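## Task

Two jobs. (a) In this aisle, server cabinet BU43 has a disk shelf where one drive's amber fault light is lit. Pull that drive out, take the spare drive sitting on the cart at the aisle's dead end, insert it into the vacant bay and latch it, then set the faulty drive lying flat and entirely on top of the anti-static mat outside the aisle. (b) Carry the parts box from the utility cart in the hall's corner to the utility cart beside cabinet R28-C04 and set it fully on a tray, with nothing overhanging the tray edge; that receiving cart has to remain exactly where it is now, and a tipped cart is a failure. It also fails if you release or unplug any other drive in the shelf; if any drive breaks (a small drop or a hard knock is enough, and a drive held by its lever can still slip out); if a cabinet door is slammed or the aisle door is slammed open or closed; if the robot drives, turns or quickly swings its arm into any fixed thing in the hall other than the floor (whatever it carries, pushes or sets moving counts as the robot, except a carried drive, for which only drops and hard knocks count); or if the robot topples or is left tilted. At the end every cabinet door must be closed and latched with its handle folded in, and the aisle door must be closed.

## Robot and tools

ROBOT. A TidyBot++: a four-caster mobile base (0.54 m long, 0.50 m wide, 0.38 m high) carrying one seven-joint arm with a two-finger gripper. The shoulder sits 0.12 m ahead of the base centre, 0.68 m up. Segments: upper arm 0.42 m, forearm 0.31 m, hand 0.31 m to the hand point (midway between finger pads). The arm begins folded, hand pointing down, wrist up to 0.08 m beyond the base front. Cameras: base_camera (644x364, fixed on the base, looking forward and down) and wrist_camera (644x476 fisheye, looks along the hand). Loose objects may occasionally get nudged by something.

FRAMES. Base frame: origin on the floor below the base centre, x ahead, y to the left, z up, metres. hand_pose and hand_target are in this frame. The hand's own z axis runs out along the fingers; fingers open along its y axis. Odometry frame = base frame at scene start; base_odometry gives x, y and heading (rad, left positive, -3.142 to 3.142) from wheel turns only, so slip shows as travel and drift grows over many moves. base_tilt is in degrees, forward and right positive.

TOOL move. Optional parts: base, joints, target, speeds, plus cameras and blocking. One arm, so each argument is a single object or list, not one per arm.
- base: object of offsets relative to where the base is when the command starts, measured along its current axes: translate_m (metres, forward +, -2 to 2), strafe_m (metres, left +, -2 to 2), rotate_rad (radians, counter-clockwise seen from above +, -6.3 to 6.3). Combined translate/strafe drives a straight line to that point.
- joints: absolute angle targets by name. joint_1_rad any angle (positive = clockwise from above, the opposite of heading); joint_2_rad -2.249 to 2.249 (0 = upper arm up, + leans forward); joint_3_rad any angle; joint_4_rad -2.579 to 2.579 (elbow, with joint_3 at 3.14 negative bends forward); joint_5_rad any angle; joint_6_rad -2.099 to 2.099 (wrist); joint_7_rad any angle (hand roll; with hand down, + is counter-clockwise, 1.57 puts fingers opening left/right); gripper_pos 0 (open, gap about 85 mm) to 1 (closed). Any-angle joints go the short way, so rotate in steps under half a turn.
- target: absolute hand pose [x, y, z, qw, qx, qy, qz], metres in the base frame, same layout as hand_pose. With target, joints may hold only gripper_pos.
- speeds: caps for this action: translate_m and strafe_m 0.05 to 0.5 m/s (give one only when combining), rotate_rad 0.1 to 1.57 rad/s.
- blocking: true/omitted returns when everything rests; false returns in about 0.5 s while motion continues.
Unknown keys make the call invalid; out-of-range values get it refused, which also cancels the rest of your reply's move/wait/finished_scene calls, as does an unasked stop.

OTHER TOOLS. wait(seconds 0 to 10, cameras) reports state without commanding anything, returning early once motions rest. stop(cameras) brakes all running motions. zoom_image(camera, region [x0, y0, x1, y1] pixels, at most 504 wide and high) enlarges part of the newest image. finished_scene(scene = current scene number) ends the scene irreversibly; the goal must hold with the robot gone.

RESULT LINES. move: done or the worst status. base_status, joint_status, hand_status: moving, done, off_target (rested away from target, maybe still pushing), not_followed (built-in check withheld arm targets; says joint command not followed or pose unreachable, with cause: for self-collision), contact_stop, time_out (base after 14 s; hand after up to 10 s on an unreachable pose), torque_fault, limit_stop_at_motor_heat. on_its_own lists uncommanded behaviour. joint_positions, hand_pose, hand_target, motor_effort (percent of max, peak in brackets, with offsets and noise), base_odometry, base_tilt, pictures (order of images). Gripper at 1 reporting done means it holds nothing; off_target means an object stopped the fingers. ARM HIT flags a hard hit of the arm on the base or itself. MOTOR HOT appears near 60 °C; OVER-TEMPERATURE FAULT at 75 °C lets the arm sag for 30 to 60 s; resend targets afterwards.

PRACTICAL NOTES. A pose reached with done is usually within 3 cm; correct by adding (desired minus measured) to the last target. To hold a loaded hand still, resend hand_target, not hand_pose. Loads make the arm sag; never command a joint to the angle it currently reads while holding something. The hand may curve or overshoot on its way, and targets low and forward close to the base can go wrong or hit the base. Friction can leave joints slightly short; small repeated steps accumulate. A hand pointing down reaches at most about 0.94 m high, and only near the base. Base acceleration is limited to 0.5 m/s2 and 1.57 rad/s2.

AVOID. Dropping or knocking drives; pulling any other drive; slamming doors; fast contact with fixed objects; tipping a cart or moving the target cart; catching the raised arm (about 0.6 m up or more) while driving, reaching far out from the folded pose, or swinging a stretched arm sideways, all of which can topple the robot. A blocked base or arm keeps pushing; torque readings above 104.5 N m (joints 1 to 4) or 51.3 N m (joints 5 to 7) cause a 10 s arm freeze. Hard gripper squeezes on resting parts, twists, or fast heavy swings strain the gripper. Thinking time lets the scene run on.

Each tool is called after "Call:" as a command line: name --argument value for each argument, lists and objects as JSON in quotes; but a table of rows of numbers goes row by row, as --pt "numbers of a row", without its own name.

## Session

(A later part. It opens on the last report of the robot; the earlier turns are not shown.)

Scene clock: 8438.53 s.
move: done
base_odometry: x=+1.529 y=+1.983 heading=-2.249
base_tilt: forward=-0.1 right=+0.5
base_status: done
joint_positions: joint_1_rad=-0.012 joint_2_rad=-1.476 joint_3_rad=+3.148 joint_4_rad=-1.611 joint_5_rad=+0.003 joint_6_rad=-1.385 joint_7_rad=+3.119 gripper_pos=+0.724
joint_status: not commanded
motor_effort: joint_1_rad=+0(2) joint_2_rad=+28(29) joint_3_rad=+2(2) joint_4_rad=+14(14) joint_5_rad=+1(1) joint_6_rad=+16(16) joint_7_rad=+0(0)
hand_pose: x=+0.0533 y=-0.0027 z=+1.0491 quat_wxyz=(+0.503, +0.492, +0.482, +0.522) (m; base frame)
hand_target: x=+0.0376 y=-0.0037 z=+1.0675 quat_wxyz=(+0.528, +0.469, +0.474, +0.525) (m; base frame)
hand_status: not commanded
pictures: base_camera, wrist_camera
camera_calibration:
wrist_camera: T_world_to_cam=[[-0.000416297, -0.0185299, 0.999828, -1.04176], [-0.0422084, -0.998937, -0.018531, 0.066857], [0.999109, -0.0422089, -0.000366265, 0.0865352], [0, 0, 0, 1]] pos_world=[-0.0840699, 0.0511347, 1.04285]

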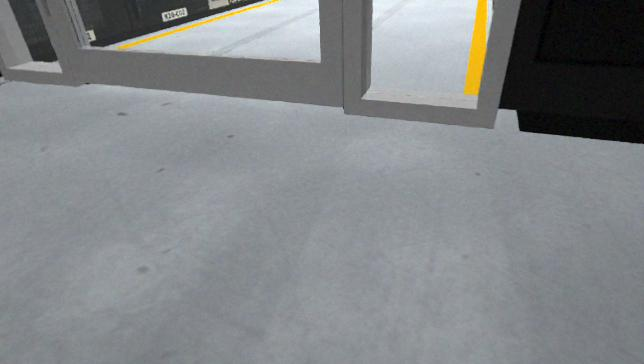

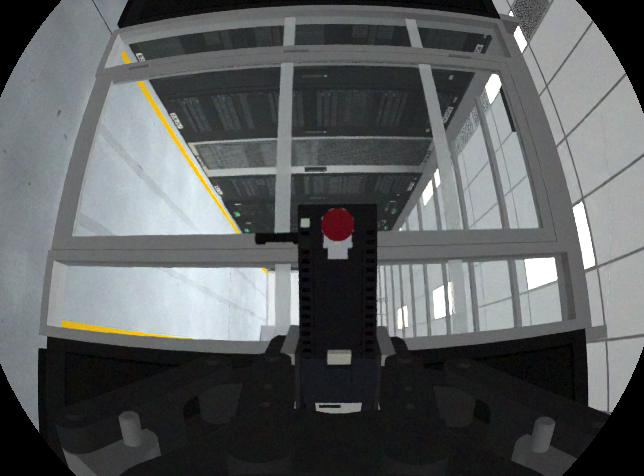

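Call:
move --base '{"rotate_rad": 1.4}' --speeds '{"rotate_rad": 0.35}'

Call:
zoom_image --camera "wrist_camera" --region '[180, 20, 480, 220]'

Scene clock: 8476.07 s.
move: done
base_odometry: x=+1.528 y=+1.983 heading=-0.850
base_tilt: forward=-0.1 right=+0.5
base_status: done
joint_positions: joint_1_rad=-0.012 joint_2_rad=-1.476 joint_3_rad=+3.148 joint_4_rad=-1.611 joint_5_rad=+0.003 joint_6_rad=-1.385 joint_7_rad=+3.119 gripper_pos=+0.724
joint_status: not commanded
motor_effort: joint_1_rad=+0(2) joint_2_rad=+28(29) joint_3_rad=+2(2) joint_4_rad=+14(15) joint_5_rad=+1(2) joint_6_rad=+16(16) joint_7_rad=+0(0)
hand_pose: x=+0.0533 y=-0.0027 z=+1.0491 quat_wxyz=(+0.503, +0.492, +0.482, +0.522) (m; base frame)
hand_target: x=+0.0376 y=-0.0037 z=+1.0675 quat_wxyz=(+0.528, +0.469, +0.474, +0.525) (m; base frame)
hand_status: not commanded
pictures: base_camera, wrist_camera
camera_calibration:
wrist_camera: T_world_to_cam=[[-0.00041444, -0.0185301, 0.999828, -1.04176], [-0.0421086, -0.998941, -0.0185311, 0.0668656], [0.999113, -0.0421091, -0.000366274, 0.0865302], [0, 0, 0, 1]] pos_world=[-0.0840696, 0.0511345, 1.04285]

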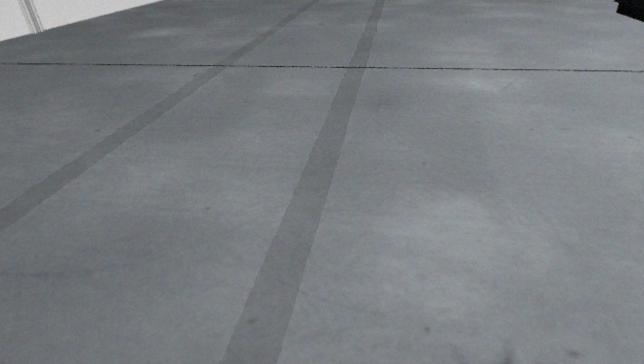

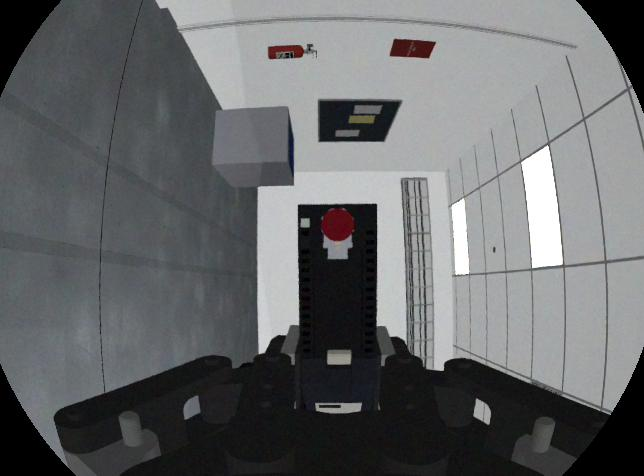

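Scaled by 1.680.

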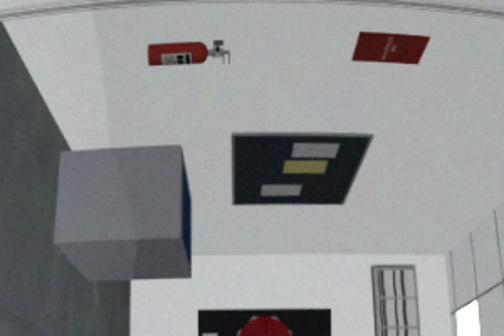

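Call:
move --base '{"rotate_rad": -0.2}' --speeds '{"rotate_rad": 0.3}' --cameras '[]'

Call:
move --base '{"translate_m": 1.9}' --speeds '{"translate_m": 0.35}'

Scene clock: 8531.33 s.
move: done
base_odometry: x=+1.528 y=+1.983 heading=-1.049
base_tilt: forward=-0.1 right=+0.5
base_status: done
joint_positions: joint_1_rad=-0.012 joint_2_rad=-1.476 joint_3_rad=+3.148 joint_4_rad=-1.611 joint_5_rad=+0.003 joint_6_rad=-1.385 joint_7_rad=+3.119 gripper_pos=+0.724
joint_status: not commanded
motor_effort: joint_1_rad=+0(2) joint_2_rad=+29(29) joint_3_rad=+1(2) joint_4_rad=+14(14) joint_5_rad=+1(1) joint_6_rad=+16(16) joint_7_rad=+0(0)
hand_pose: x=+0.0533 y=-0.0027 z=+1.0491 quat_wxyz=(+0.503, +0.492, +0.482, +0.522) (m; base frame)
hand_target: x=+0.0376 y=-0.0037 z=+1.0675 quat_wxyz=(+0.528, +0.469, +0.474, +0.525) (m; base frame)
hand_status: not commanded
pictures: none
No camera images: "cameras" was empty.

Scene clock: 8537.73 s.
move: done
base_odometry: x=+2.475 y=+0.335 heading=-1.049
base_tilt: forward=-0.1 right=+0.5
base_status: done
joint_positions: joint_1_rad=-0.012 joint_2_rad=-1.477 joint_3_rad=+3.148 joint_4_rad=-1.610 joint_5_rad=+0.003 joint_6_rad=-1.386 joint_7_rad=+3.119 gripper_pos=+0.724
joint_status: not commanded
motor_effort: joint_1_rad=-1(1) joint_2_rad=+29(33) joint_3_rad=+1(2) joint_4_rad=+14(16) joint_5_rad=+1(1) joint_6_rad=+16(16) joint_7_rad=+0(0)
hand_pose: x=+0.0526 y=-0.0027 z=+1.0491 quat_wxyz=(+0.503, +0.492, +0.482, +0.522) (m; base frame)
hand_target: x=+0.0376 y=-0.0037 z=+1.0675 quat_wxyz=(+0.528, +0.469, +0.474, +0.525) (m; base frame)
hand_status: not commanded
pictures: base_camera, wrist_camera
camera_calibration:
wrist_camera: T_world_to_cam=[[-0.00181496, -0.0185813, 0.999826, -1.04158], [-0.0419829, -0.998944, -0.0186411, 0.0669518], [0.999117, -0.0420094, 0.00103295, 0.0858648], [0, 0, 0, 1]] pos_world=[-0.0848685, 0.0511345, 1.04255]

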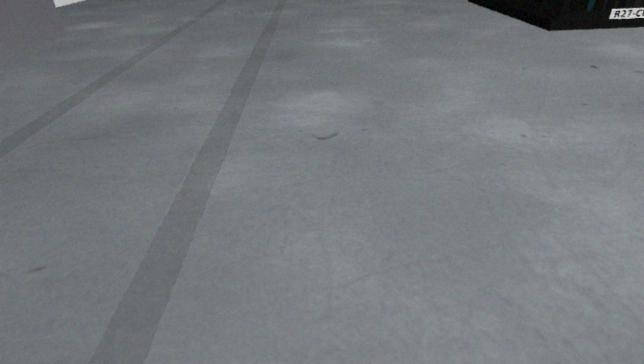

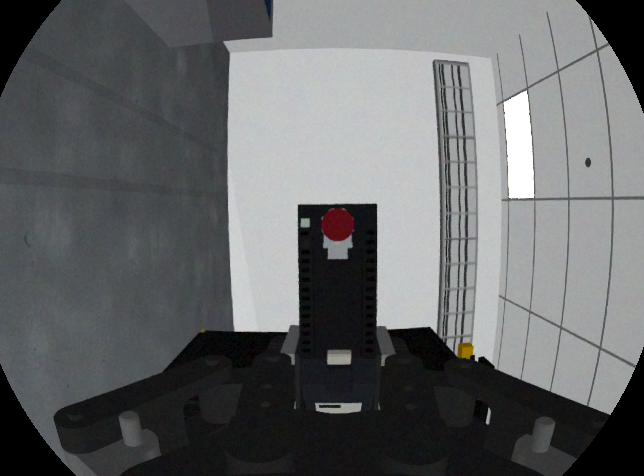

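Call:
move --base '{"translate_m": 1.9}' --speeds '{"translate_m": 0.35}' --cameras '[]'

Call:
move --base '{"rotate_rad": 1.57}' --speeds '{"rotate_rad": 0.35}'

Scene clock: 8551.10 s.
move: done
base_odometry: x=+3.422 y=-1.312 heading=-1.048
base_tilt: forward=-0.1 right=+0.6
base_status: done
joint_positions: joint_1_rad=-0.012 joint_2_rad=-1.478 joint_3_rad=+3.148 joint_4_rad=-1.609 joint_5_rad=+0.003 joint_6_rad=-1.386 joint_7_rad=+3.119 gripper_pos=+0.724
joint_status: not commanded
motor_effort: joint_1_rad=+0(2) joint_2_rad=+29(31) joint_3_rad=+2(2) joint_4_rad=+14(16) joint_5_rad=+1(1) joint_6_rad=+16(16) joint_7_rad=+0(1)
hand_pose: x=+0.0517 y=-0.0027 z=+1.0493 quat_wxyz=(+0.504, +0.491, +0.481, +0.523) (m; base frame)
hand_target: x=+0.0376 y=-0.0037 z=+1.0675 quat_wxyz=(+0.528, +0.469, +0.474, +0.525) (m; base frame)
hand_status: not commanded
pictures: none
No camera images: "cameras" was empty.

Scene clock: 8556.10 s.
move: done
base_odometry: x=+3.423 y=-1.312 heading=+0.521
base_tilt: forward=-0.2 right=+0.6
base_status: done
joint_positions: joint_1_rad=-0.012 joint_2_rad=-1.478 joint_3_rad=+3.148 joint_4_rad=-1.609 joint_5_rad=+0.003 joint_6_rad=-1.386 joint_7_rad=+3.119 gripper_pos=+0.724
joint_status: not commanded
motor_effort: joint_1_rad=+0(2) joint_2_rad=+29(29) joint_3_rad=+1(2) joint_4_rad=+14(15) joint_5_rad=+1(1) joint_6_rad=+16(16) joint_7_rad=+0(0)
hand_pose: x=+0.0517 y=-0.0027 z=+1.0493 quat_wxyz=(+0.504, +0.491, +0.481, +0.523) (m; base frame)
hand_target: x=+0.0376 y=-0.0037 z=+1.0675 quat_wxyz=(+0.528, +0.469, +0.474, +0.525) (m; base frame)
hand_status: not commanded
pictures: base_camera, wrist_camera
camera_calibration:
wrist_camera: T_world_to_cam=[[-0.00381501, -0.0186118, 0.99982, -1.04174], [-0.0418456, -0.998948, -0.0187553, 0.0670449], [0.999117, -0.0419096, 0.00303217, 0.0846732], [0, 0, 0, 1]] pos_world=[-0.0857671, 0.0511344, 1.04255]

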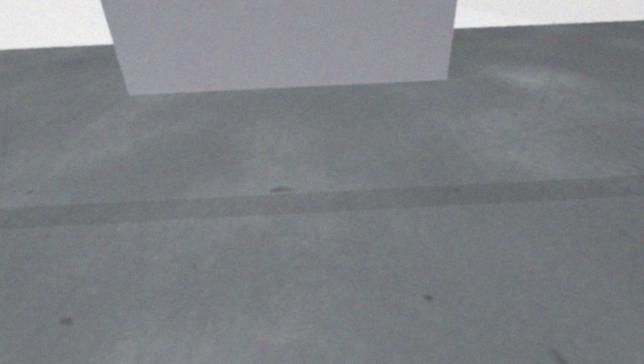

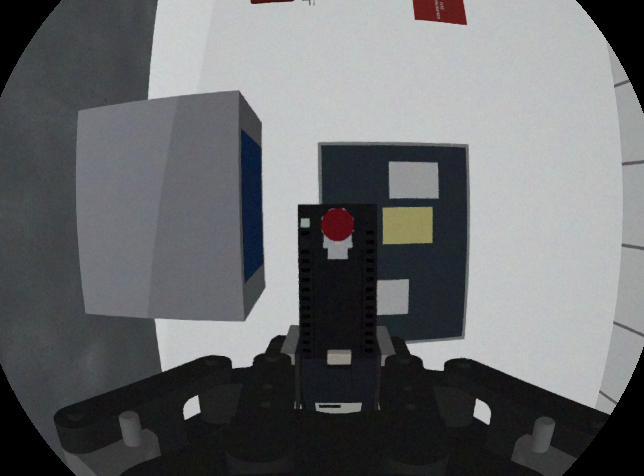

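Call:
zoom_image --camera "wrist_camera" --region '[200, 80, 320, 330]'

Scaled by 2.016.

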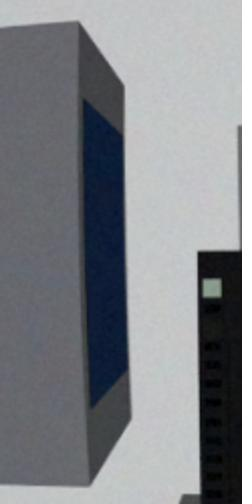

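Call:
move --base '{"translate_m": 0.3, "strafe_m": 0.09}' --speeds '{"translate_m": 0.15}' --joints '{"joint_4_rad": -1.71, "joint_6_rad": -1.23}' --cameras '[]'

Call:
move --joints '{"joint_4_rad": -1.86, "joint_6_rad": -1.08}' --cameras '[]'

Call:
move --joints '{"joint_2_rad": -1.22, "joint_4_rad": -1.95, "joint_6_rad": -0.67}' --cameras '[]'

Call:
move --joints '{"joint_2_rad": -0.96, "joint_4_rad": -2.04, "joint_6_rad": -0.27}'

Scene clock: 8665.23 s.
move: off_target
base_odometry: x=+3.638 y=-1.084 heading=+0.522
base_tilt: forward=-0.1 right=+0.5
base_status: done
joint_positions: joint_1_rad=-0.012 joint_2_rad=-1.480 joint_3_rad=+3.148 joint_4_rad=-1.736 joint_5_rad=+0.003 joint_6_rad=-1.353 joint_7_rad=+3.119 gripper_pos=+0.724
joint_status: joint_6_rad off_target (ended at -1.353, target -1.230); the others done
motor_effort: joint_1_rad=-1(2) joint_2_rad=+26(32) joint_3_rad=+1(2) joint_4_rad=+17(19) joint_5_rad=+1(1) joint_6_rad=+16(17) joint_7_rad=+0(0)
hand_pose: x=+0.0907 y=-0.0020 z=+1.0122 quat_wxyz=(+0.481, +0.515, +0.504, +0.499) (m; base frame)
hand_target: x=+0.0810 y=-0.0029 z=+1.0605 quat_wxyz=(+0.529, +0.468, +0.475, +0.525) (m; base frame)
hand_status: not commanded
pictures: none
No camera images: "cameras" was empty.

Scene clock: 8666.63 s.
move: off_target
base_odometry: x=+3.638 y=-1.084 heading=+0.522
base_tilt: forward=-0.1 right=+0.5
base_status: not commanded
joint_positions: joint_1_rad=-0.012 joint_2_rad=-1.480 joint_3_rad=+3.148 joint_4_rad=-1.883 joint_5_rad=+0.003 joint_6_rad=-1.211 joint_7_rad=+3.119 gripper_pos=+0.724
joint_status: joint_6_rad off_target (ended at -1.211, target -1.080); the others done
motor_effort: joint_1_rad=-1(2) joint_2_rad=+23(27) joint_3_rad=+1(2) joint_4_rad=+20(21) joint_5_rad=+1(1) joint_6_rad=+16(17) joint_7_rad=+0(0)
hand_pose: x=+0.1343 y=-0.0014 z=+0.9956 quat_wxyz=(+0.480, +0.516, +0.506, +0.498) (m; base frame)
hand_target: x=+0.1260 y=-0.0020 z=+1.0463 quat_wxyz=(+0.529, +0.468, +0.475, +0.525) (m; base frame)
hand_status: not commanded
pictures: none
No camera images: "cameras" was empty.

Scene clock: 8668.33 s.
move: off_target
base_odometry: x=+3.638 y=-1.084 heading=+0.522
base_tilt: forward=-0.1 right=+0.5
base_status: not commanded
joint_positions: joint_1_rad=-0.012 joint_2_rad=-1.218 joint_3_rad=+3.148 joint_4_rad=-1.978 joint_5_rad=+0.003 joint_6_rad=-0.802 joint_7_rad=+3.119 gripper_pos=+0.724
joint_status: joint_6_rad off_target (ended at -0.802, target -0.670); the others done
motor_effort: joint_1_rad=+0(1) joint_2_rad=+15(26) joint_3_rad=+1(2) joint_4_rad=+26(27) joint_5_rad=+1(1) joint_6_rad=+16(17) joint_7_rad=+0(0)
hand_pose: x=+0.2521 y=-0.0003 z=+1.0577 quat_wxyz=(+0.493, +0.503, +0.493, +0.511) (m; base frame)
hand_target: x=+0.2403 y=+0.0007 z=+1.1136 quat_wxyz=(+0.543, +0.450, +0.461, +0.538) (m; base frame)
hand_status: not commanded
pictures: none
No camera images: "cameras" was empty.

Scene clock: 8670.07 s.
move: off_target
base_odometry: x=+3.638 y=-1.084 heading=+0.522
base_tilt: forward=-0.1 right=+0.5
base_status: not commanded
joint_positions: joint_1_rad=-0.012 joint_2_rad=-0.946 joint_3_rad=+3.148 joint_4_rad=-2.074 joint_5_rad=+0.003 joint_6_rad=-0.402 joint_7_rad=+3.119 gripper_pos=+0.724
joint_status: joint_6_rad off_target (ended at -0.402, target -0.270); the others done
motor_effort: joint_1_rad=+0(1) joint_2_rad=+4(16) joint_3_rad=+1(2) joint_4_rad=+30(32) joint_5_rad=+1(1) joint_6_rad=+16(17) joint_7_rad=+0(0)
hand_pose: x=+0.3730 y=+0.0010 z=+1.0750 quat_wxyz=(+0.502, +0.494, +0.485, +0.518) (m; base frame)
hand_target: x=+0.3553 y=+0.0037 z=+1.1395 quat_wxyz=(+0.554, +0.435, +0.449, +0.550) (m; base frame)
hand_status: not commanded
pictures: base_camera, wrist_camera
camera_calibration:
wrist_camera: T_world_to_cam=[[0.0101932, -0.0150155, 0.999835, -1.07148], [-0.0436555, -0.998941, -0.014557, 0.0807348], [0.998995, -0.0435, -0.0108379, -0.221297], [0, 0, 0, 1]] pos_world=[0.235521, 0.0549341, 1.07008]

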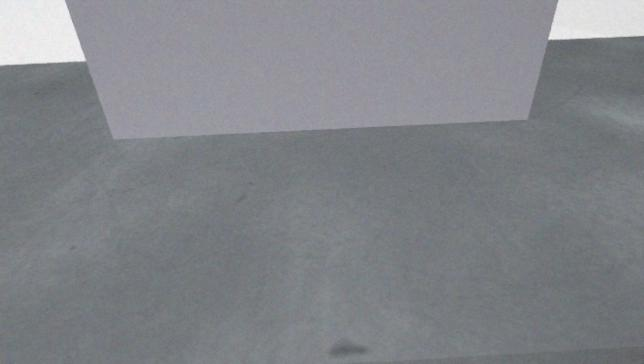

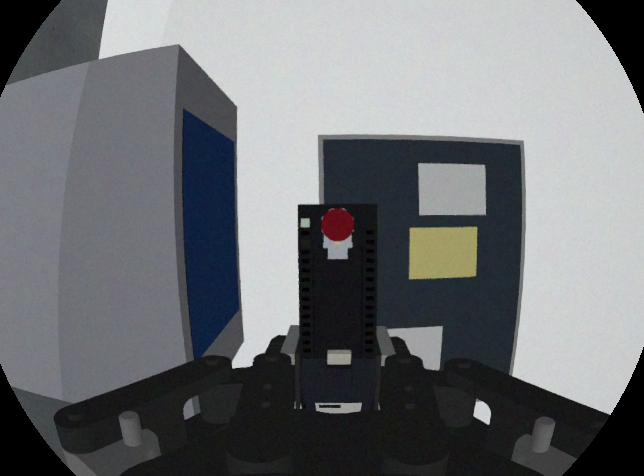

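Call:
move --joints '{"joint_2_rad": -0.70, "joint_4_rad": -2.13, "joint_6_rad": 0.13}' --cameras '[]'

Call:
move --joints '{"joint_2_rad": -0.39, "joint_4_rad": -2.26, "joint_6_rad": 0.48}' --cameras '[]'

Call:
move --joints '{"joint_2_rad": 0.0, "joint_4_rad": -2.1, "joint_6_rad": 0.7}'

Scene clock: 8700.90 s.
move: off_target
base_odometry: x=+3.638 y=-1.084 heading=+0.522
base_tilt: forward=-0.1 right=+0.5
base_status: not commanded
joint_positions: joint_1_rad=-0.012 joint_2_rad=-0.675 joint_3_rad=+3.148 joint_4_rad=-2.167 joint_5_rad=+0.003 joint_6_rad=-0.002 joint_7_rad=+3.119 gripper_pos=+0.724
joint_status: joint_6_rad off_target (ended at -0.002, target +0.130); the others done
motor_effort: joint_1_rad=+0(1) joint_2_rad=-5(8) joint_3_rad=+1(1) joint_4_rad=+32(34) joint_5_rad=+1(1) joint_6_rad=+16(17) joint_7_rad=+0(0)
hand_pose: x=+0.4800 y=+0.0023 z=+1.0589 quat_wxyz=(+0.511, +0.485, +0.476, +0.527) (m; base frame)
hand_target: x=+0.4591 y=+0.0067 z=+1.1310 quat_wxyz=(+0.564, +0.420, +0.436, +0.562) (m; base frame)
hand_status: not commanded
pictures: none
No camera images: "cameras" was empty.

Scene clock: 8702.67 s.
move: off_target
base_odometry: x=+3.638 y=-1.084 heading=+0.522
base_tilt: forward=-0.1 right=+0.5
base_status: not commanded
joint_positions: joint_1_rad=-0.012 joint_2_rad=-0.352 joint_3_rad=+3.148 joint_4_rad=-2.299 joint_5_rad=+0.003 joint_6_rad=+0.349 joint_7_rad=+3.119 gripper_pos=+0.724
joint_status: joint_4_rad off_target (ended at -2.299, target -2.260); joint_6_rad off_target (ended at +0.349, target +0.480); the others done
motor_effort: joint_1_rad=+0(1) joint_2_rad=-16(19) joint_3_rad=+1(1) joint_4_rad=+31(33) joint_5_rad=+1(1) joint_6_rad=+16(18) joint_7_rad=+0(0)
hand_pose: x=+0.5775 y=+0.0037 z=+0.9526 quat_wxyz=(+0.486, +0.511, +0.503, +0.500) (m; base frame)
hand_target: x=+0.5656 y=+0.0095 z=+1.0343 quat_wxyz=(+0.543, +0.444, +0.462, +0.543) (m; base frame)
hand_status: not commanded
pictures: none
No camera images: "cameras" was empty.

Scene clock: 8704.57 s.
move: off_target
base_odometry: x=+3.638 y=-1.084 heading=+0.522
base_tilt: forward=+0.0 right=+0.5
base_status: not commanded
joint_positions: joint_1_rad=-0.012 joint_2_rad=+0.045 joint_3_rad=+3.148 joint_4_rad=-2.167 joint_5_rad=+0.003 joint_6_rad=+0.570 joint_7_rad=+3.119 gripper_pos=+0.724
joint_status: joint_2_rad off_target (ended at +0.045, target +0.000); joint_4_rad off_target (ended at -2.167, target -2.100); joint_6_rad off_target (ended at +0.570, target +0.700)
motor_effort: joint_1_rad=-1(1) joint_2_rad=-30(32) joint_3_rad=+0(1) joint_4_rad=+28(32) joint_5_rad=+1(1) joint_6_rad=+16(18) joint_7_rad=+0(0)
hand_pose: x=+0.7005 y=+0.0051 z=+0.8920 quat_wxyz=(+0.475, +0.521, +0.514, +0.488) (m; base frame)
hand_target: x=+0.6970 y=+0.0122 z=+0.9968 quat_wxyz=(+0.540, +0.446, +0.465, +0.542) (m; base frame)
hand_status: not commanded
pictures: base_camera, wrist_camera
camera_calibration:
wrist_camera: T_world_to_cam=[[0.121212, -0.00889005, 0.992587, -0.963081], [-0.0443469, -0.99901, -0.00353207, 0.0871379], [0.991636, -0.04359, -0.121486, -0.446404], [0, 0, 0, 1]] pos_world=[0.563271, 0.059031, 0.902017]

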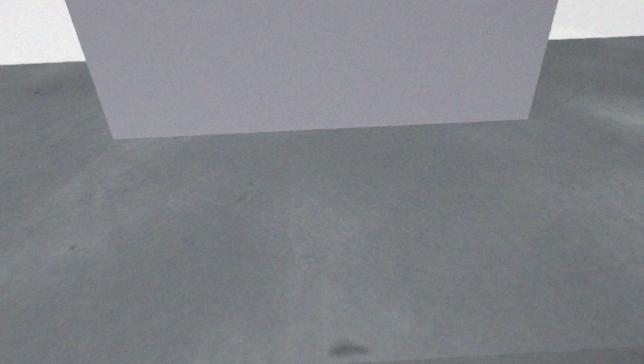

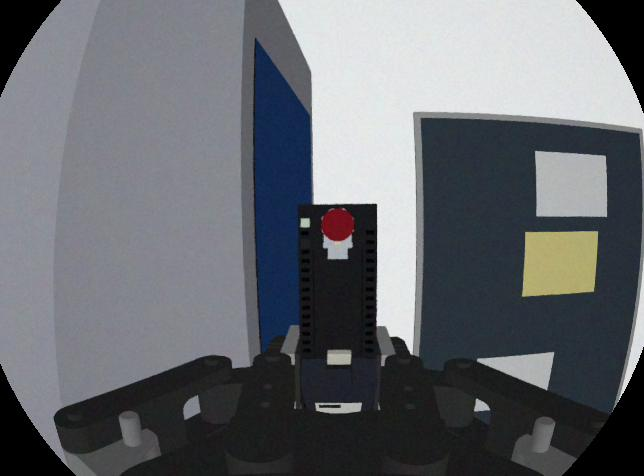

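Call:
move --base '{"translate_m": 0.12}' --speeds '{"translate_m": 0.06}' --joints '{"joint_6_rad": 0.8}' --cameras '[]'

Call:
move --joints '{"joint_2_rad": 0.2, "joint_4_rad": -2.0, "joint_6_rad": 0.88}' --cameras '[]'

Call:
move --joints '{"joint_2_rad": 0.4, "joint_4_rad": -1.893, "joint_6_rad": 0.97}'

Scene clock: 8728.77 s.
move: off_target
base_odometry: x=+3.742 y=-1.024 heading=+0.522
base_tilt: forward=-0.1 right=+0.5
base_status: done
joint_positions: joint_1_rad=-0.012 joint_2_rad=+0.048 joint_3_rad=+3.148 joint_4_rad=-2.147 joint_5_rad=+0.003 joint_6_rad=+0.679 joint_7_rad=+3.119 gripper_pos=+0.724
joint_status: joint_6_rad off_target (ended at +0.679, target +0.800)
motor_effort: joint_1_rad=-1(1) joint_2_rad=-30(33) joint_3_rad=+0(1) joint_4_rad=+29(33) joint_5_rad=+1(1) joint_6_rad=+16(19) joint_7_rad=+0(0)
hand_pose: x=+0.7052 y=+0.0052 z=+0.9357 quat_wxyz=(+0.507, +0.489, +0.483, +0.521) (m; base frame)
hand_target: x=+0.6902 y=+0.0123 z=+1.0271 quat_wxyz=(+0.562, +0.419, +0.437, +0.564) (m; base frame)
hand_status: not commanded
pictures: none
No camera images: "cameras" was empty.

Scene clock: 8730.33 s.
move: off_target
base_odometry: x=+3.742 y=-1.024 heading=+0.522
base_tilt: forward=-0.1 right=+0.5
base_status: not commanded
joint_positions: joint_1_rad=-0.012 joint_2_rad=+0.256 joint_3_rad=+3.148 joint_4_rad=-2.063 joint_5_rad=+0.003 joint_6_rad=+0.753 joint_7_rad=+3.119 gripper_pos=+0.724
joint_status: joint_2_rad off_target (ended at +0.256, target +0.200); joint_4_rad off_target (ended at -2.063, target -2.000); joint_6_rad off_target (ended at +0.753, target +0.880)
motor_effort: joint_1_rad=+1(1) joint_2_rad=-38(40) joint_3_rad=+0(1) joint_4_rad=+27(29) joint_5_rad=+1(1) joint_6_rad=+16(18) joint_7_rad=+0(0)
hand_pose: x=+0.7674 y=+0.0060 z=+0.8763 quat_wxyz=(+0.494, +0.502, +0.496, +0.508) (m; base frame)
hand_target: x=+0.7582 y=+0.0136 z=+0.9864 quat_wxyz=(+0.557, +0.424, +0.443, +0.560) (m; base frame)
hand_status: not commanded
pictures: none
No camera images: "cameras" was empty.

Scene clock: 8731.90 s.
move: off_target
base_odometry: x=+3.742 y=-1.024 heading=+0.522
base_tilt: forward=-0.1 right=+0.6
base_status: not commanded
joint_positions: joint_1_rad=-0.012 joint_2_rad=+0.463 joint_3_rad=+3.148 joint_4_rad=-1.954 joint_5_rad=+0.003 joint_6_rad=+0.844 joint_7_rad=+3.119 gripper_pos=+0.724
joint_status: joint_2_rad off_target (ended at +0.463, target +0.400); joint_4_rad off_target (ended at -1.954, target -1.893); joint_6_rad off_target (ended at +0.843, target +0.970)
motor_effort: joint_1_rad=-1(1) joint_2_rad=-44(47) joint_3_rad=+0(1) joint_4_rad=+25(27) joint_5_rad=+0(1) joint_6_rad=+16(17) joint_7_rad=+0(0)
hand_pose: x=+0.8267 y=+0.0068 z=+0.8220 quat_wxyz=(+0.493, +0.503, +0.498, +0.506) (m; base frame)
hand_target: x=+0.8204 y=+0.0147 z=+0.9379 quat_wxyz=(+0.556, +0.425, +0.444, +0.560) (m; base frame)
hand_status: not commanded
pictures: base_camera, wrist_camera
camera_calibration:
wrist_camera: T_world_to_cam=[[0.0529208, -0.0071258, 0.998573, -0.857308], [-0.0427046, -0.999076, -0.0048662, 0.0940029], [0.997685, -0.0423861, -0.0531762, -0.641204], [0, 0, 0, 1]] pos_world=[0.689104, 0.0606288, 0.822446]

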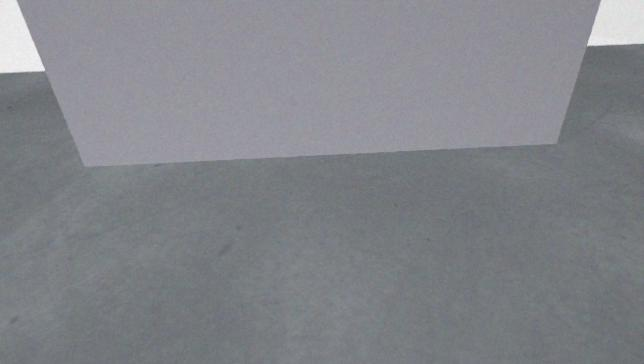

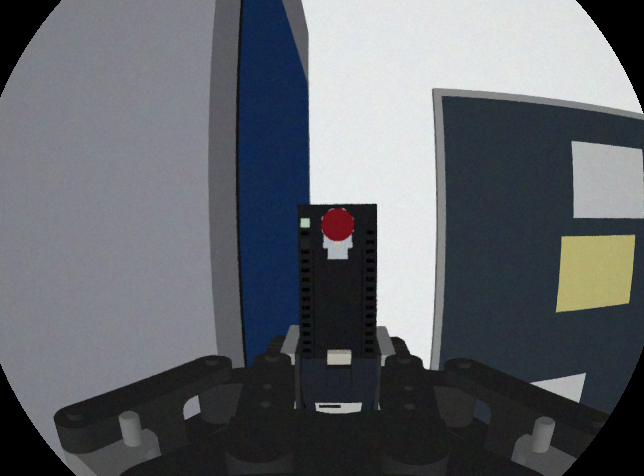

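Call:
move --joints '{"joint_2_rad": 0.452, "joint_4_rad": -1.905, "joint_6_rad": 1.036}' --cameras '["wrist_camera"]'

Call:
zoom_image --camera "wrist_camera" --region '[190, 180, 410, 420]'

Scene clock: 8812.03 s.
move: off_target
base_odometry: x=+3.742 y=-1.024 heading=+0.522
base_tilt: forward=-0.1 right=+0.5
base_status: not commanded
joint_positions: joint_1_rad=-0.012 joint_2_rad=+0.504 joint_3_rad=+3.148 joint_4_rad=-1.954 joint_5_rad=+0.003 joint_6_rad=+0.912 joint_7_rad=+3.119 gripper_pos=+0.724
joint_status: joint_2_rad off_target (ended at +0.504, target +0.452); joint_4_rad off_target (ended at -1.954, target -1.905); joint_6_rad off_target (ended at +0.912, target +1.036)
motor_effort: joint_1_rad=-1(1) joint_2_rad=-45(47) joint_3_rad=+0(1) joint_4_rad=+24(26) joint_5_rad=+1(1) joint_6_rad=+16(16) joint_7_rad=+0(0)
hand_pose: x=+0.8320 y=+0.0070 z=+0.8143 quat_wxyz=(+0.499, +0.496, +0.491, +0.513) (m; base frame)
hand_target: x=+0.8264 y=+0.0149 z=+0.9148 quat_wxyz=(+0.556, +0.424, +0.443, +0.561) (m; base frame)
hand_status: not commanded
pictures: wrist_camera
camera_calibration:
wrist_camera: T_world_to_cam=[[0.0256006, -0.00713927, 0.999647, -0.827973], [-0.0422545, -0.999089, -0.00605316, 0.094924], [0.998779, -0.0420846, -0.0258789, -0.670028], [0, 0, 0, 1]] pos_world=[0.694418, 0.0607285, 0.810916]

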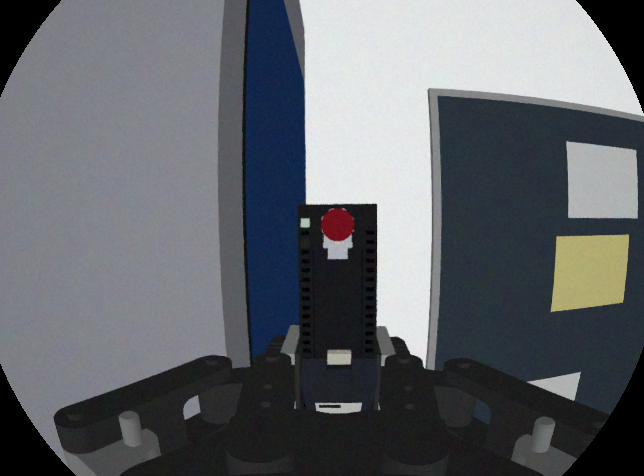

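Scaled by 2.100.

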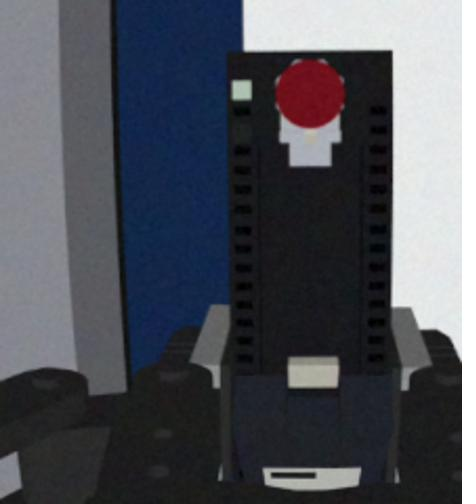

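Call:
move --joints '{"joint_2_rad": 0.485, "joint_4_rad": -1.908, "joint_6_rad": 1.044}' --base '{"translate_m": 0.01}' --speeds '{"translate_m": 0.05}' --cameras '["wrist_camera"]'

Call:
zoom_image --camera "wrist_camera" --region '[190, 180, 410, 420]'

Scene clock: 8844.33 s.
move: off_target
base_odometry: x=+3.751 y=-1.019 heading=+0.522
base_tilt: forward=+0.0 right=+0.6
base_status: done
joint_positions: joint_1_rad=-0.012 joint_2_rad=+0.541 joint_3_rad=+3.148 joint_4_rad=-1.953 joint_5_rad=+0.003 joint_6_rad=+0.923 joint_7_rad=+3.119 gripper_pos=+0.724
joint_status: joint_2_rad off_target (ended at +0.541, target +0.485); joint_4_rad off_target (ended at -1.953, target -1.908); joint_6_rad off_target (ended at +0.923, target +1.044)
motor_effort: joint_1_rad=-1(1) joint_2_rad=-46(48) joint_3_rad=+0(1) joint_4_rad=+24(25) joint_5_rad=+1(1) joint_6_rad=+16(17) joint_7_rad=+0(0)
hand_pose: x=+0.8368 y=+0.0070 z=+0.7920 quat_wxyz=(+0.493, +0.502, +0.498, +0.507) (m; base frame)
hand_target: x=+0.8326 y=+0.0151 z=+0.8922 quat_wxyz=(+0.550, +0.432, +0.451, +0.555) (m; base frame)
hand_status: not commanded
pictures: wrist_camera
camera_calibration:
wrist_camera: T_world_to_cam=[[0.0498311, -0.00679678, 0.998735, -0.825365], [-0.0422721, -0.999095, -0.0046901, 0.0939402], [0.997863, -0.0419849, -0.0500734, -0.655407], [0, 0, 0, 1]] pos_world=[0.699106, 0.0607282, 0.791943]

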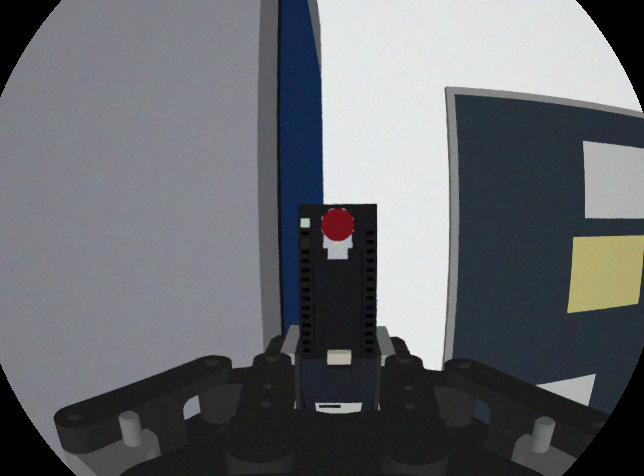

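Scaled by 2.100.

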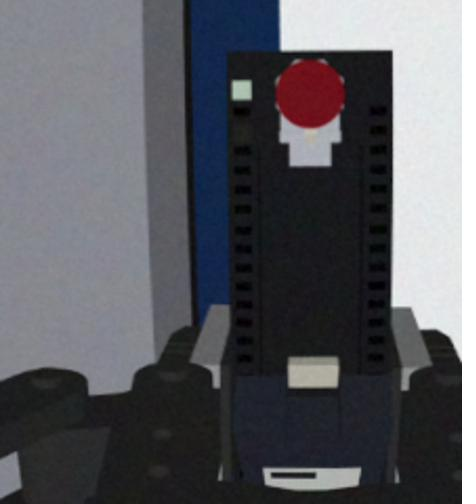

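Call:
move --joints '{"joint_2_rad": 0.514, "joint_4_rad": -1.922, "joint_6_rad": 1.085}' --cameras '["wrist_camera"]'

Call:
zoom_image --camera "wrist_camera" --region '[190, 180, 410, 420]'

Scene clock: 8870.50 s.
move: off_target
base_odometry: x=+3.751 y=-1.019 heading=+0.522
base_tilt: forward=+0.0 right=+0.5
base_status: not commanded
joint_positions: joint_1_rad=-0.012 joint_2_rad=+0.565 joint_3_rad=+3.148 joint_4_rad=-1.953 joint_5_rad=+0.003 joint_6_rad=+0.963 joint_7_rad=+3.119 gripper_pos=+0.724
joint_status: joint_2_rad off_target (ended at +0.565, target +0.514); joint_6_rad off_target (ended at +0.963, target +1.085); the others done
motor_effort: joint_1_rad=-1(1) joint_2_rad=-46(47) joint_3_rad=+0(1) joint_4_rad=+23(25) joint_5_rad=+1(1) joint_6_rad=+16(17) joint_7_rad=+0(0)
hand_pose: x=+0.8392 y=+0.0071 z=+0.7872 quat_wxyz=(+0.497, +0.498, +0.494, +0.511) (m; base frame)
hand_target: x=+0.8334 y=+0.0151 z=+0.8767 quat_wxyz=(+0.549, +0.433, +0.451, +0.554) (m; base frame)
hand_status: not commanded
pictures: wrist_camera
camera_calibration:
wrist_camera: T_world_to_cam=[[0.0341166, -0.00693094, 0.999394, -0.808061], [-0.0419983, -0.999103, -0.00549521, 0.0945498], [0.998535, -0.0417854, -0.034377, -0.670958], [0, 0, 0, 1]] pos_world=[0.701514, 0.0608281, 0.785025]

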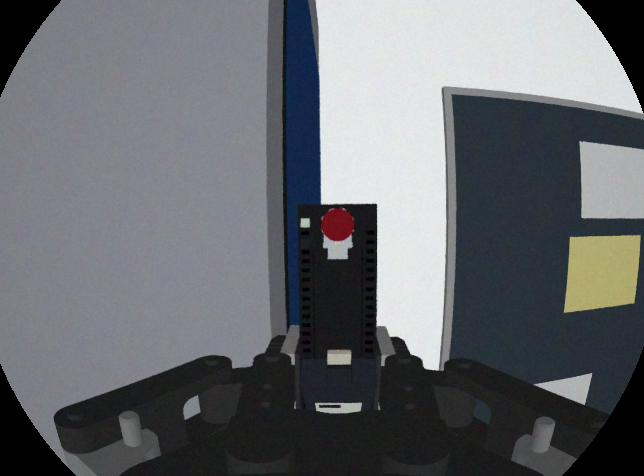

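Scaled by 2.100.

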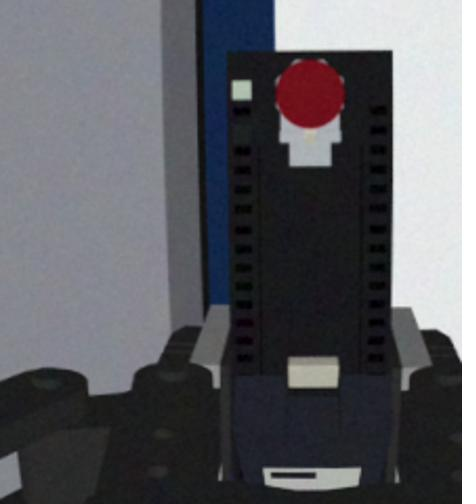

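Call:
move --joints '{"joint_2_rad": 0.53, "joint_4_rad": -1.945, "joint_6_rad": 1.095}' --cameras '["wrist_camera"]'

Call:
zoom_image --camera "wrist_camera" --region '[190, 180, 410, 420]'

Scene clock: 8885.13 s.
move: off_target
base_odometry: x=+3.751 y=-1.019 heading=+0.522
base_tilt: forward=+0.0 right=+0.5
base_status: not commanded
joint_positions: joint_1_rad=-0.012 joint_2_rad=+0.576 joint_3_rad=+3.148 joint_4_rad=-1.969 joint_5_rad=+0.003 joint_6_rad=+0.975 joint_7_rad=+3.119 gripper_pos=+0.724
joint_status: joint_2_rad off_target (ended at +0.576, target +0.530); joint_6_rad off_target (ended at +0.975, target +1.095); the others done
motor_effort: joint_1_rad=+0(1) joint_2_rad=-45(47) joint_3_rad=-1(1) joint_4_rad=+22(24) joint_5_rad=+1(1) joint_6_rad=+15(16) joint_7_rad=+0(0)
hand_pose: x=+0.8361 y=+0.0071 z=+0.7750 quat_wxyz=(+0.494, +0.502, +0.498, +0.507) (m; base frame)
hand_target: x=+0.8316 y=+0.0151 z=+0.8568 quat_wxyz=(+0.543, +0.441, +0.459, +0.548) (m; base frame)
hand_status: not commanded
pictures: wrist_camera
camera_calibration:
wrist_camera: T_world_to_cam=[[0.0492331, -0.00666612, 0.998765, -0.807965], [-0.0420606, -0.999104, -0.00459505, 0.0937098], [0.997901, -0.0417825, -0.0494694, -0.656064], [0, 0, 0, 1]] pos_world=[0.698407, 0.0608279, 0.774943]

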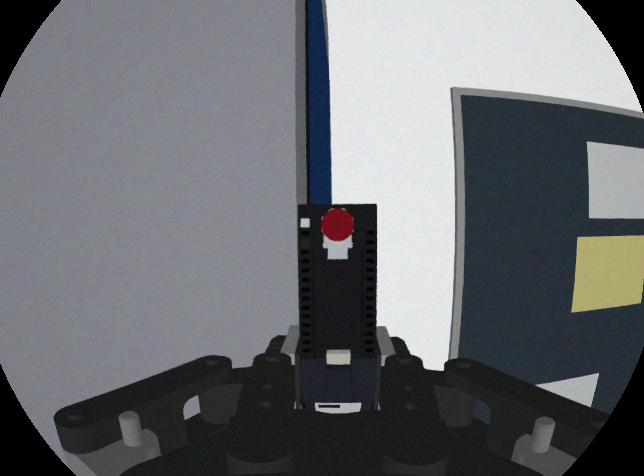

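Scaled by 2.100.

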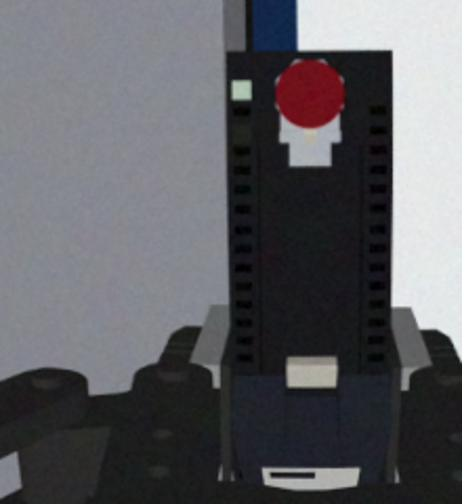

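Call:
move --joints '{"joint_2_rad": 0.54, "joint_4_rad": -1.948, "joint_6_rad": 1.102}' --cameras '["wrist_camera"]'

Call:
zoom_image --camera "wrist_camera" --region '[190, 180, 410, 420]'

Scene clock: 8909.37 s.
move: off_target
base_odometry: x=+3.751 y=-1.019 heading=+0.522
base_tilt: forward=+0.0 right=+0.5
base_status: not commanded
joint_positions: joint_1_rad=-0.012 joint_2_rad=+0.580 joint_3_rad=+3.148 joint_4_rad=-1.969 joint_5_rad=+0.003 joint_6_rad=+0.984 joint_7_rad=+3.119 gripper_pos=+0.724
joint_status: joint_2_rad off_target (ended at +0.580, target +0.540); joint_6_rad off_target (ended at +0.984, target +1.102); the others done
motor_effort: joint_1_rad=+0(1) joint_2_rad=-45(46) joint_3_rad=-1(1) joint_4_rad=+22(23) joint_5_rad=+1(1) joint_6_rad=+15(15) joint_7_rad=+0(0)
hand_pose: x=+0.8365 y=+0.0071 z=+0.7744 quat_wxyz=(+0.495, +0.501, +0.497, +0.508) (m; base frame)
hand_target: x=+0.8323 y=+0.0152 z=+0.8503 quat_wxyz=(+0.541, +0.442, +0.461, +0.547) (m; base frame)
hand_status: not commanded
pictures: wrist_camera
camera_calibration:
wrist_camera: T_world_to_cam=[[0.0451288, -0.00671823, 0.998959, -0.80406], [-0.042044, -0.999104, -0.00481983, 0.0938835], [0.998096, -0.0417827, -0.0453708, -0.659832], [0, 0, 0, 1]] pos_world=[0.698809, 0.060828, 0.773738]

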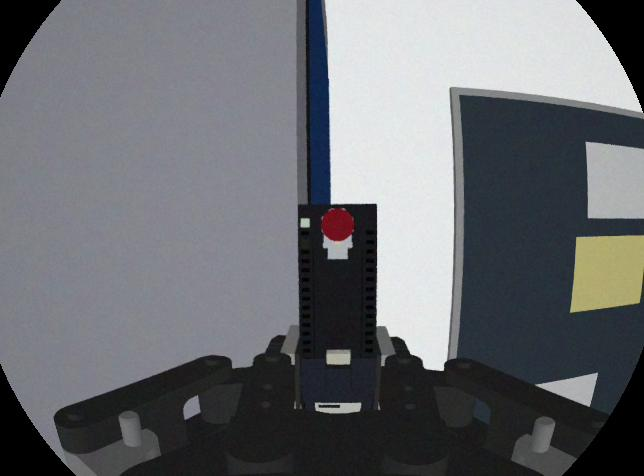

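Scaled by 2.100.

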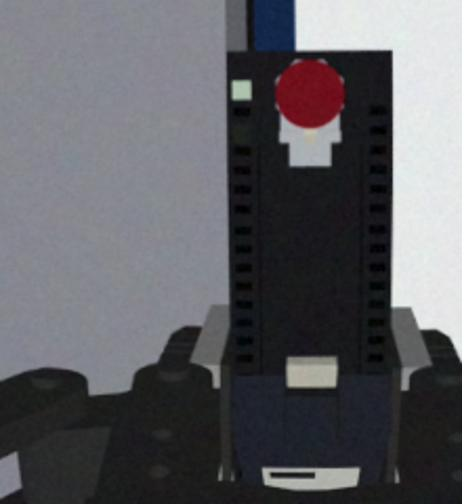

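Call:
move --joints '{"joint_2_rad": 0.555, "joint_4_rad": -1.952, "joint_6_rad": 1.108}' --cameras '["wrist_camera"]'

Call:
zoom_image --camera "wrist_camera" --region '[190, 180, 410, 420]'

Scene clock: 8915.37 s.
move: off_target
base_odometry: x=+3.751 y=-1.019 heading=+0.522
base_tilt: forward=-0.1 right=+0.5
base_status: not commanded
joint_positions: joint_1_rad=-0.012 joint_2_rad=+0.587 joint_3_rad=+3.148 joint_4_rad=-1.969 joint_5_rad=+0.003 joint_6_rad=+0.997 joint_7_rad=+3.119 gripper_pos=+0.724
joint_status: joint_6_rad off_target (ended at +0.997, target +1.108); the others done
motor_effort: joint_1_rad=+0(1) joint_2_rad=-44(45) joint_3_rad=-1(1) joint_4_rad=+21(23) joint_5_rad=+0(1) joint_6_rad=+14(15) joint_7_rad=+0(1)
hand_pose: x=+0.8371 y=+0.0072 z=+0.7734 quat_wxyz=(+0.496, +0.499, +0.495, +0.509) (m; base frame)
hand_target: x=+0.8336 y=+0.0152 z=+0.8395 quat_wxyz=(+0.538, +0.446, +0.465, +0.544) (m; base frame)
hand_status: not commanded
pictures: wrist_camera
camera_calibration:
wrist_camera: T_world_to_cam=[[0.0392287, -0.00670479, 0.999208, -0.798349], [-0.0419167, -0.999108, -0.00505848, 0.0939955], [0.998351, -0.0416851, -0.0394748, -0.665251], [0, 0, 0, 1]] pos_world=[0.699412, 0.0608278, 0.771932]

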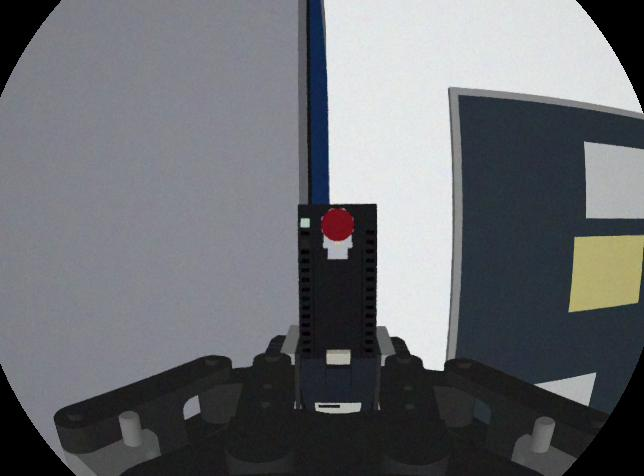

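Scaled by 2.100.

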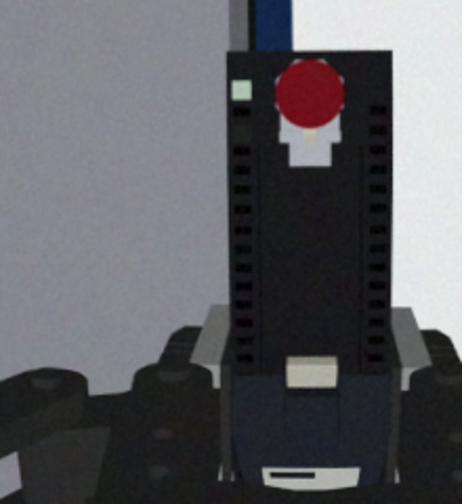

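Call:
move --joints '{"joint_2_rad": 0.568, "joint_4_rad": -1.952, "joint_6_rad": 1.128}' --cameras '["wrist_camera"]'

Call:
zoom_image --camera "wrist_camera" --region '[190, 180, 410, 420]'

Scene clock: 8937.07 s.
move: off_target
base_odometry: x=+3.751 y=-1.019 heading=+0.522
base_tilt: forward=-0.1 right=+0.5
base_status: not commanded
joint_positions: joint_1_rad=-0.012 joint_2_rad=+0.599 joint_3_rad=+3.148 joint_4_rad=-1.969 joint_5_rad=+0.003 joint_6_rad=+1.019 joint_7_rad=+3.119 gripper_pos=+0.724
joint_status: joint_6_rad off_target (ended at +1.019, target +1.128); the others done
motor_effort: joint_1_rad=+0(1) joint_2_rad=-43(45) joint_3_rad=-1(1) joint_4_rad=+21(22) joint_5_rad=+1(1) joint_6_rad=+14(15) joint_7_rad=+0(1)
hand_pose: x=+0.8380 y=+0.0072 z=+0.7723 quat_wxyz=(+0.499, +0.497, +0.492, +0.512) (m; base frame)
hand_target: x=+0.8346 y=+0.0152 z=+0.8363 quat_wxyz=(+0.540, +0.444, +0.463, +0.545) (m; base frame)
hand_status: not commanded
pictures: wrist_camera
camera_calibration:
wrist_camera: T_world_to_cam=[[0.028118, -0.00681353, 0.999581, -0.788276], [-0.0417614, -0.999112, -0.00563559, 0.0944597], [0.998732, -0.0415855, -0.0283775, -0.675164], [0, 0, 0, 1]] pos_world=[0.700418, 0.0609278, 0.769319]

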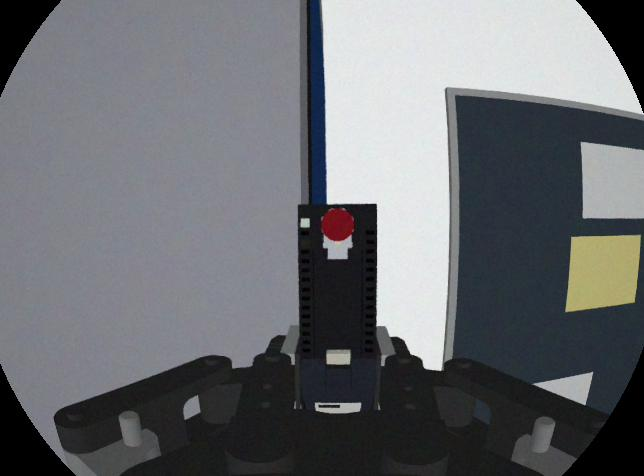

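Scaled by 2.100.

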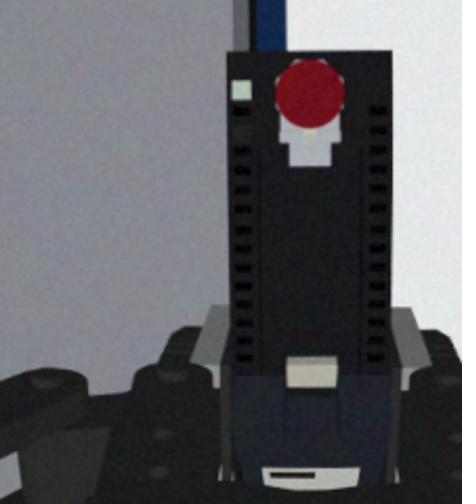

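Call:
move --joints '{"joint_2_rad": 0.588, "joint_4_rad": -1.956, "joint_6_rad": 1.148}' --cameras '["wrist_camera"]'

Call:
zoom_image --camera "wrist_camera" --region '[190, 180, 410, 420]'

Scene clock: 8943.60 s.
move: off_target
base_odometry: x=+3.751 y=-1.019 heading=+0.522
base_tilt: forward=-0.1 right=+0.5
base_status: not commanded
joint_positions: joint_1_rad=-0.012 joint_2_rad=+0.612 joint_3_rad=+3.148 joint_4_rad=-1.969 joint_5_rad=+0.003 joint_6_rad=+1.046 joint_7_rad=+3.119 gripper_pos=+0.724
joint_status: joint_6_rad off_target (ended at +1.046, target +1.148); the others done
motor_effort: joint_1_rad=-1(1) joint_2_rad=-43(44) joint_3_rad=-1(1) joint_4_rad=+20(21) joint_5_rad=+1(1) joint_6_rad=+13(14) joint_7_rad=+0(1)
hand_pose: x=+0.8389 y=+0.0073 z=+0.7712 quat_wxyz=(+0.502, +0.493, +0.489, +0.516) (m; base frame)
hand_target: x=+0.8357 y=+0.0153 z=+0.8262 quat_wxyz=(+0.539, +0.445, +0.464, +0.545) (m; base frame)
hand_status: not commanded
pictures: wrist_camera
camera_calibration:
wrist_camera: T_world_to_cam=[[0.0144041, -0.00693414, 0.999872, -0.775886], [-0.0415798, -0.999115, -0.00632989, 0.0948854], [0.999031, -0.0414834, -0.0146797, -0.686869], [0, 0, 0, 1]] pos_world=[0.701325, 0.0609277, 0.766304]

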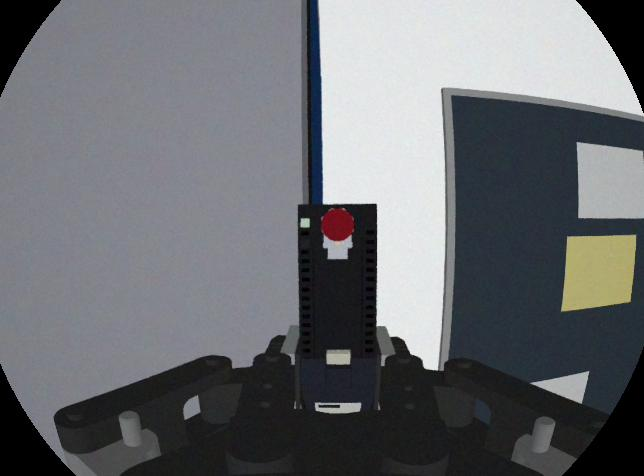

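Scaled by 2.100.

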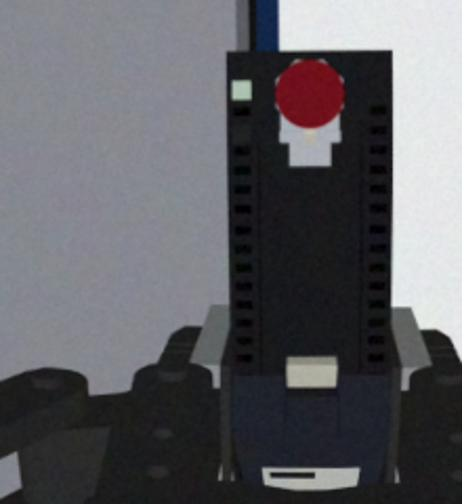

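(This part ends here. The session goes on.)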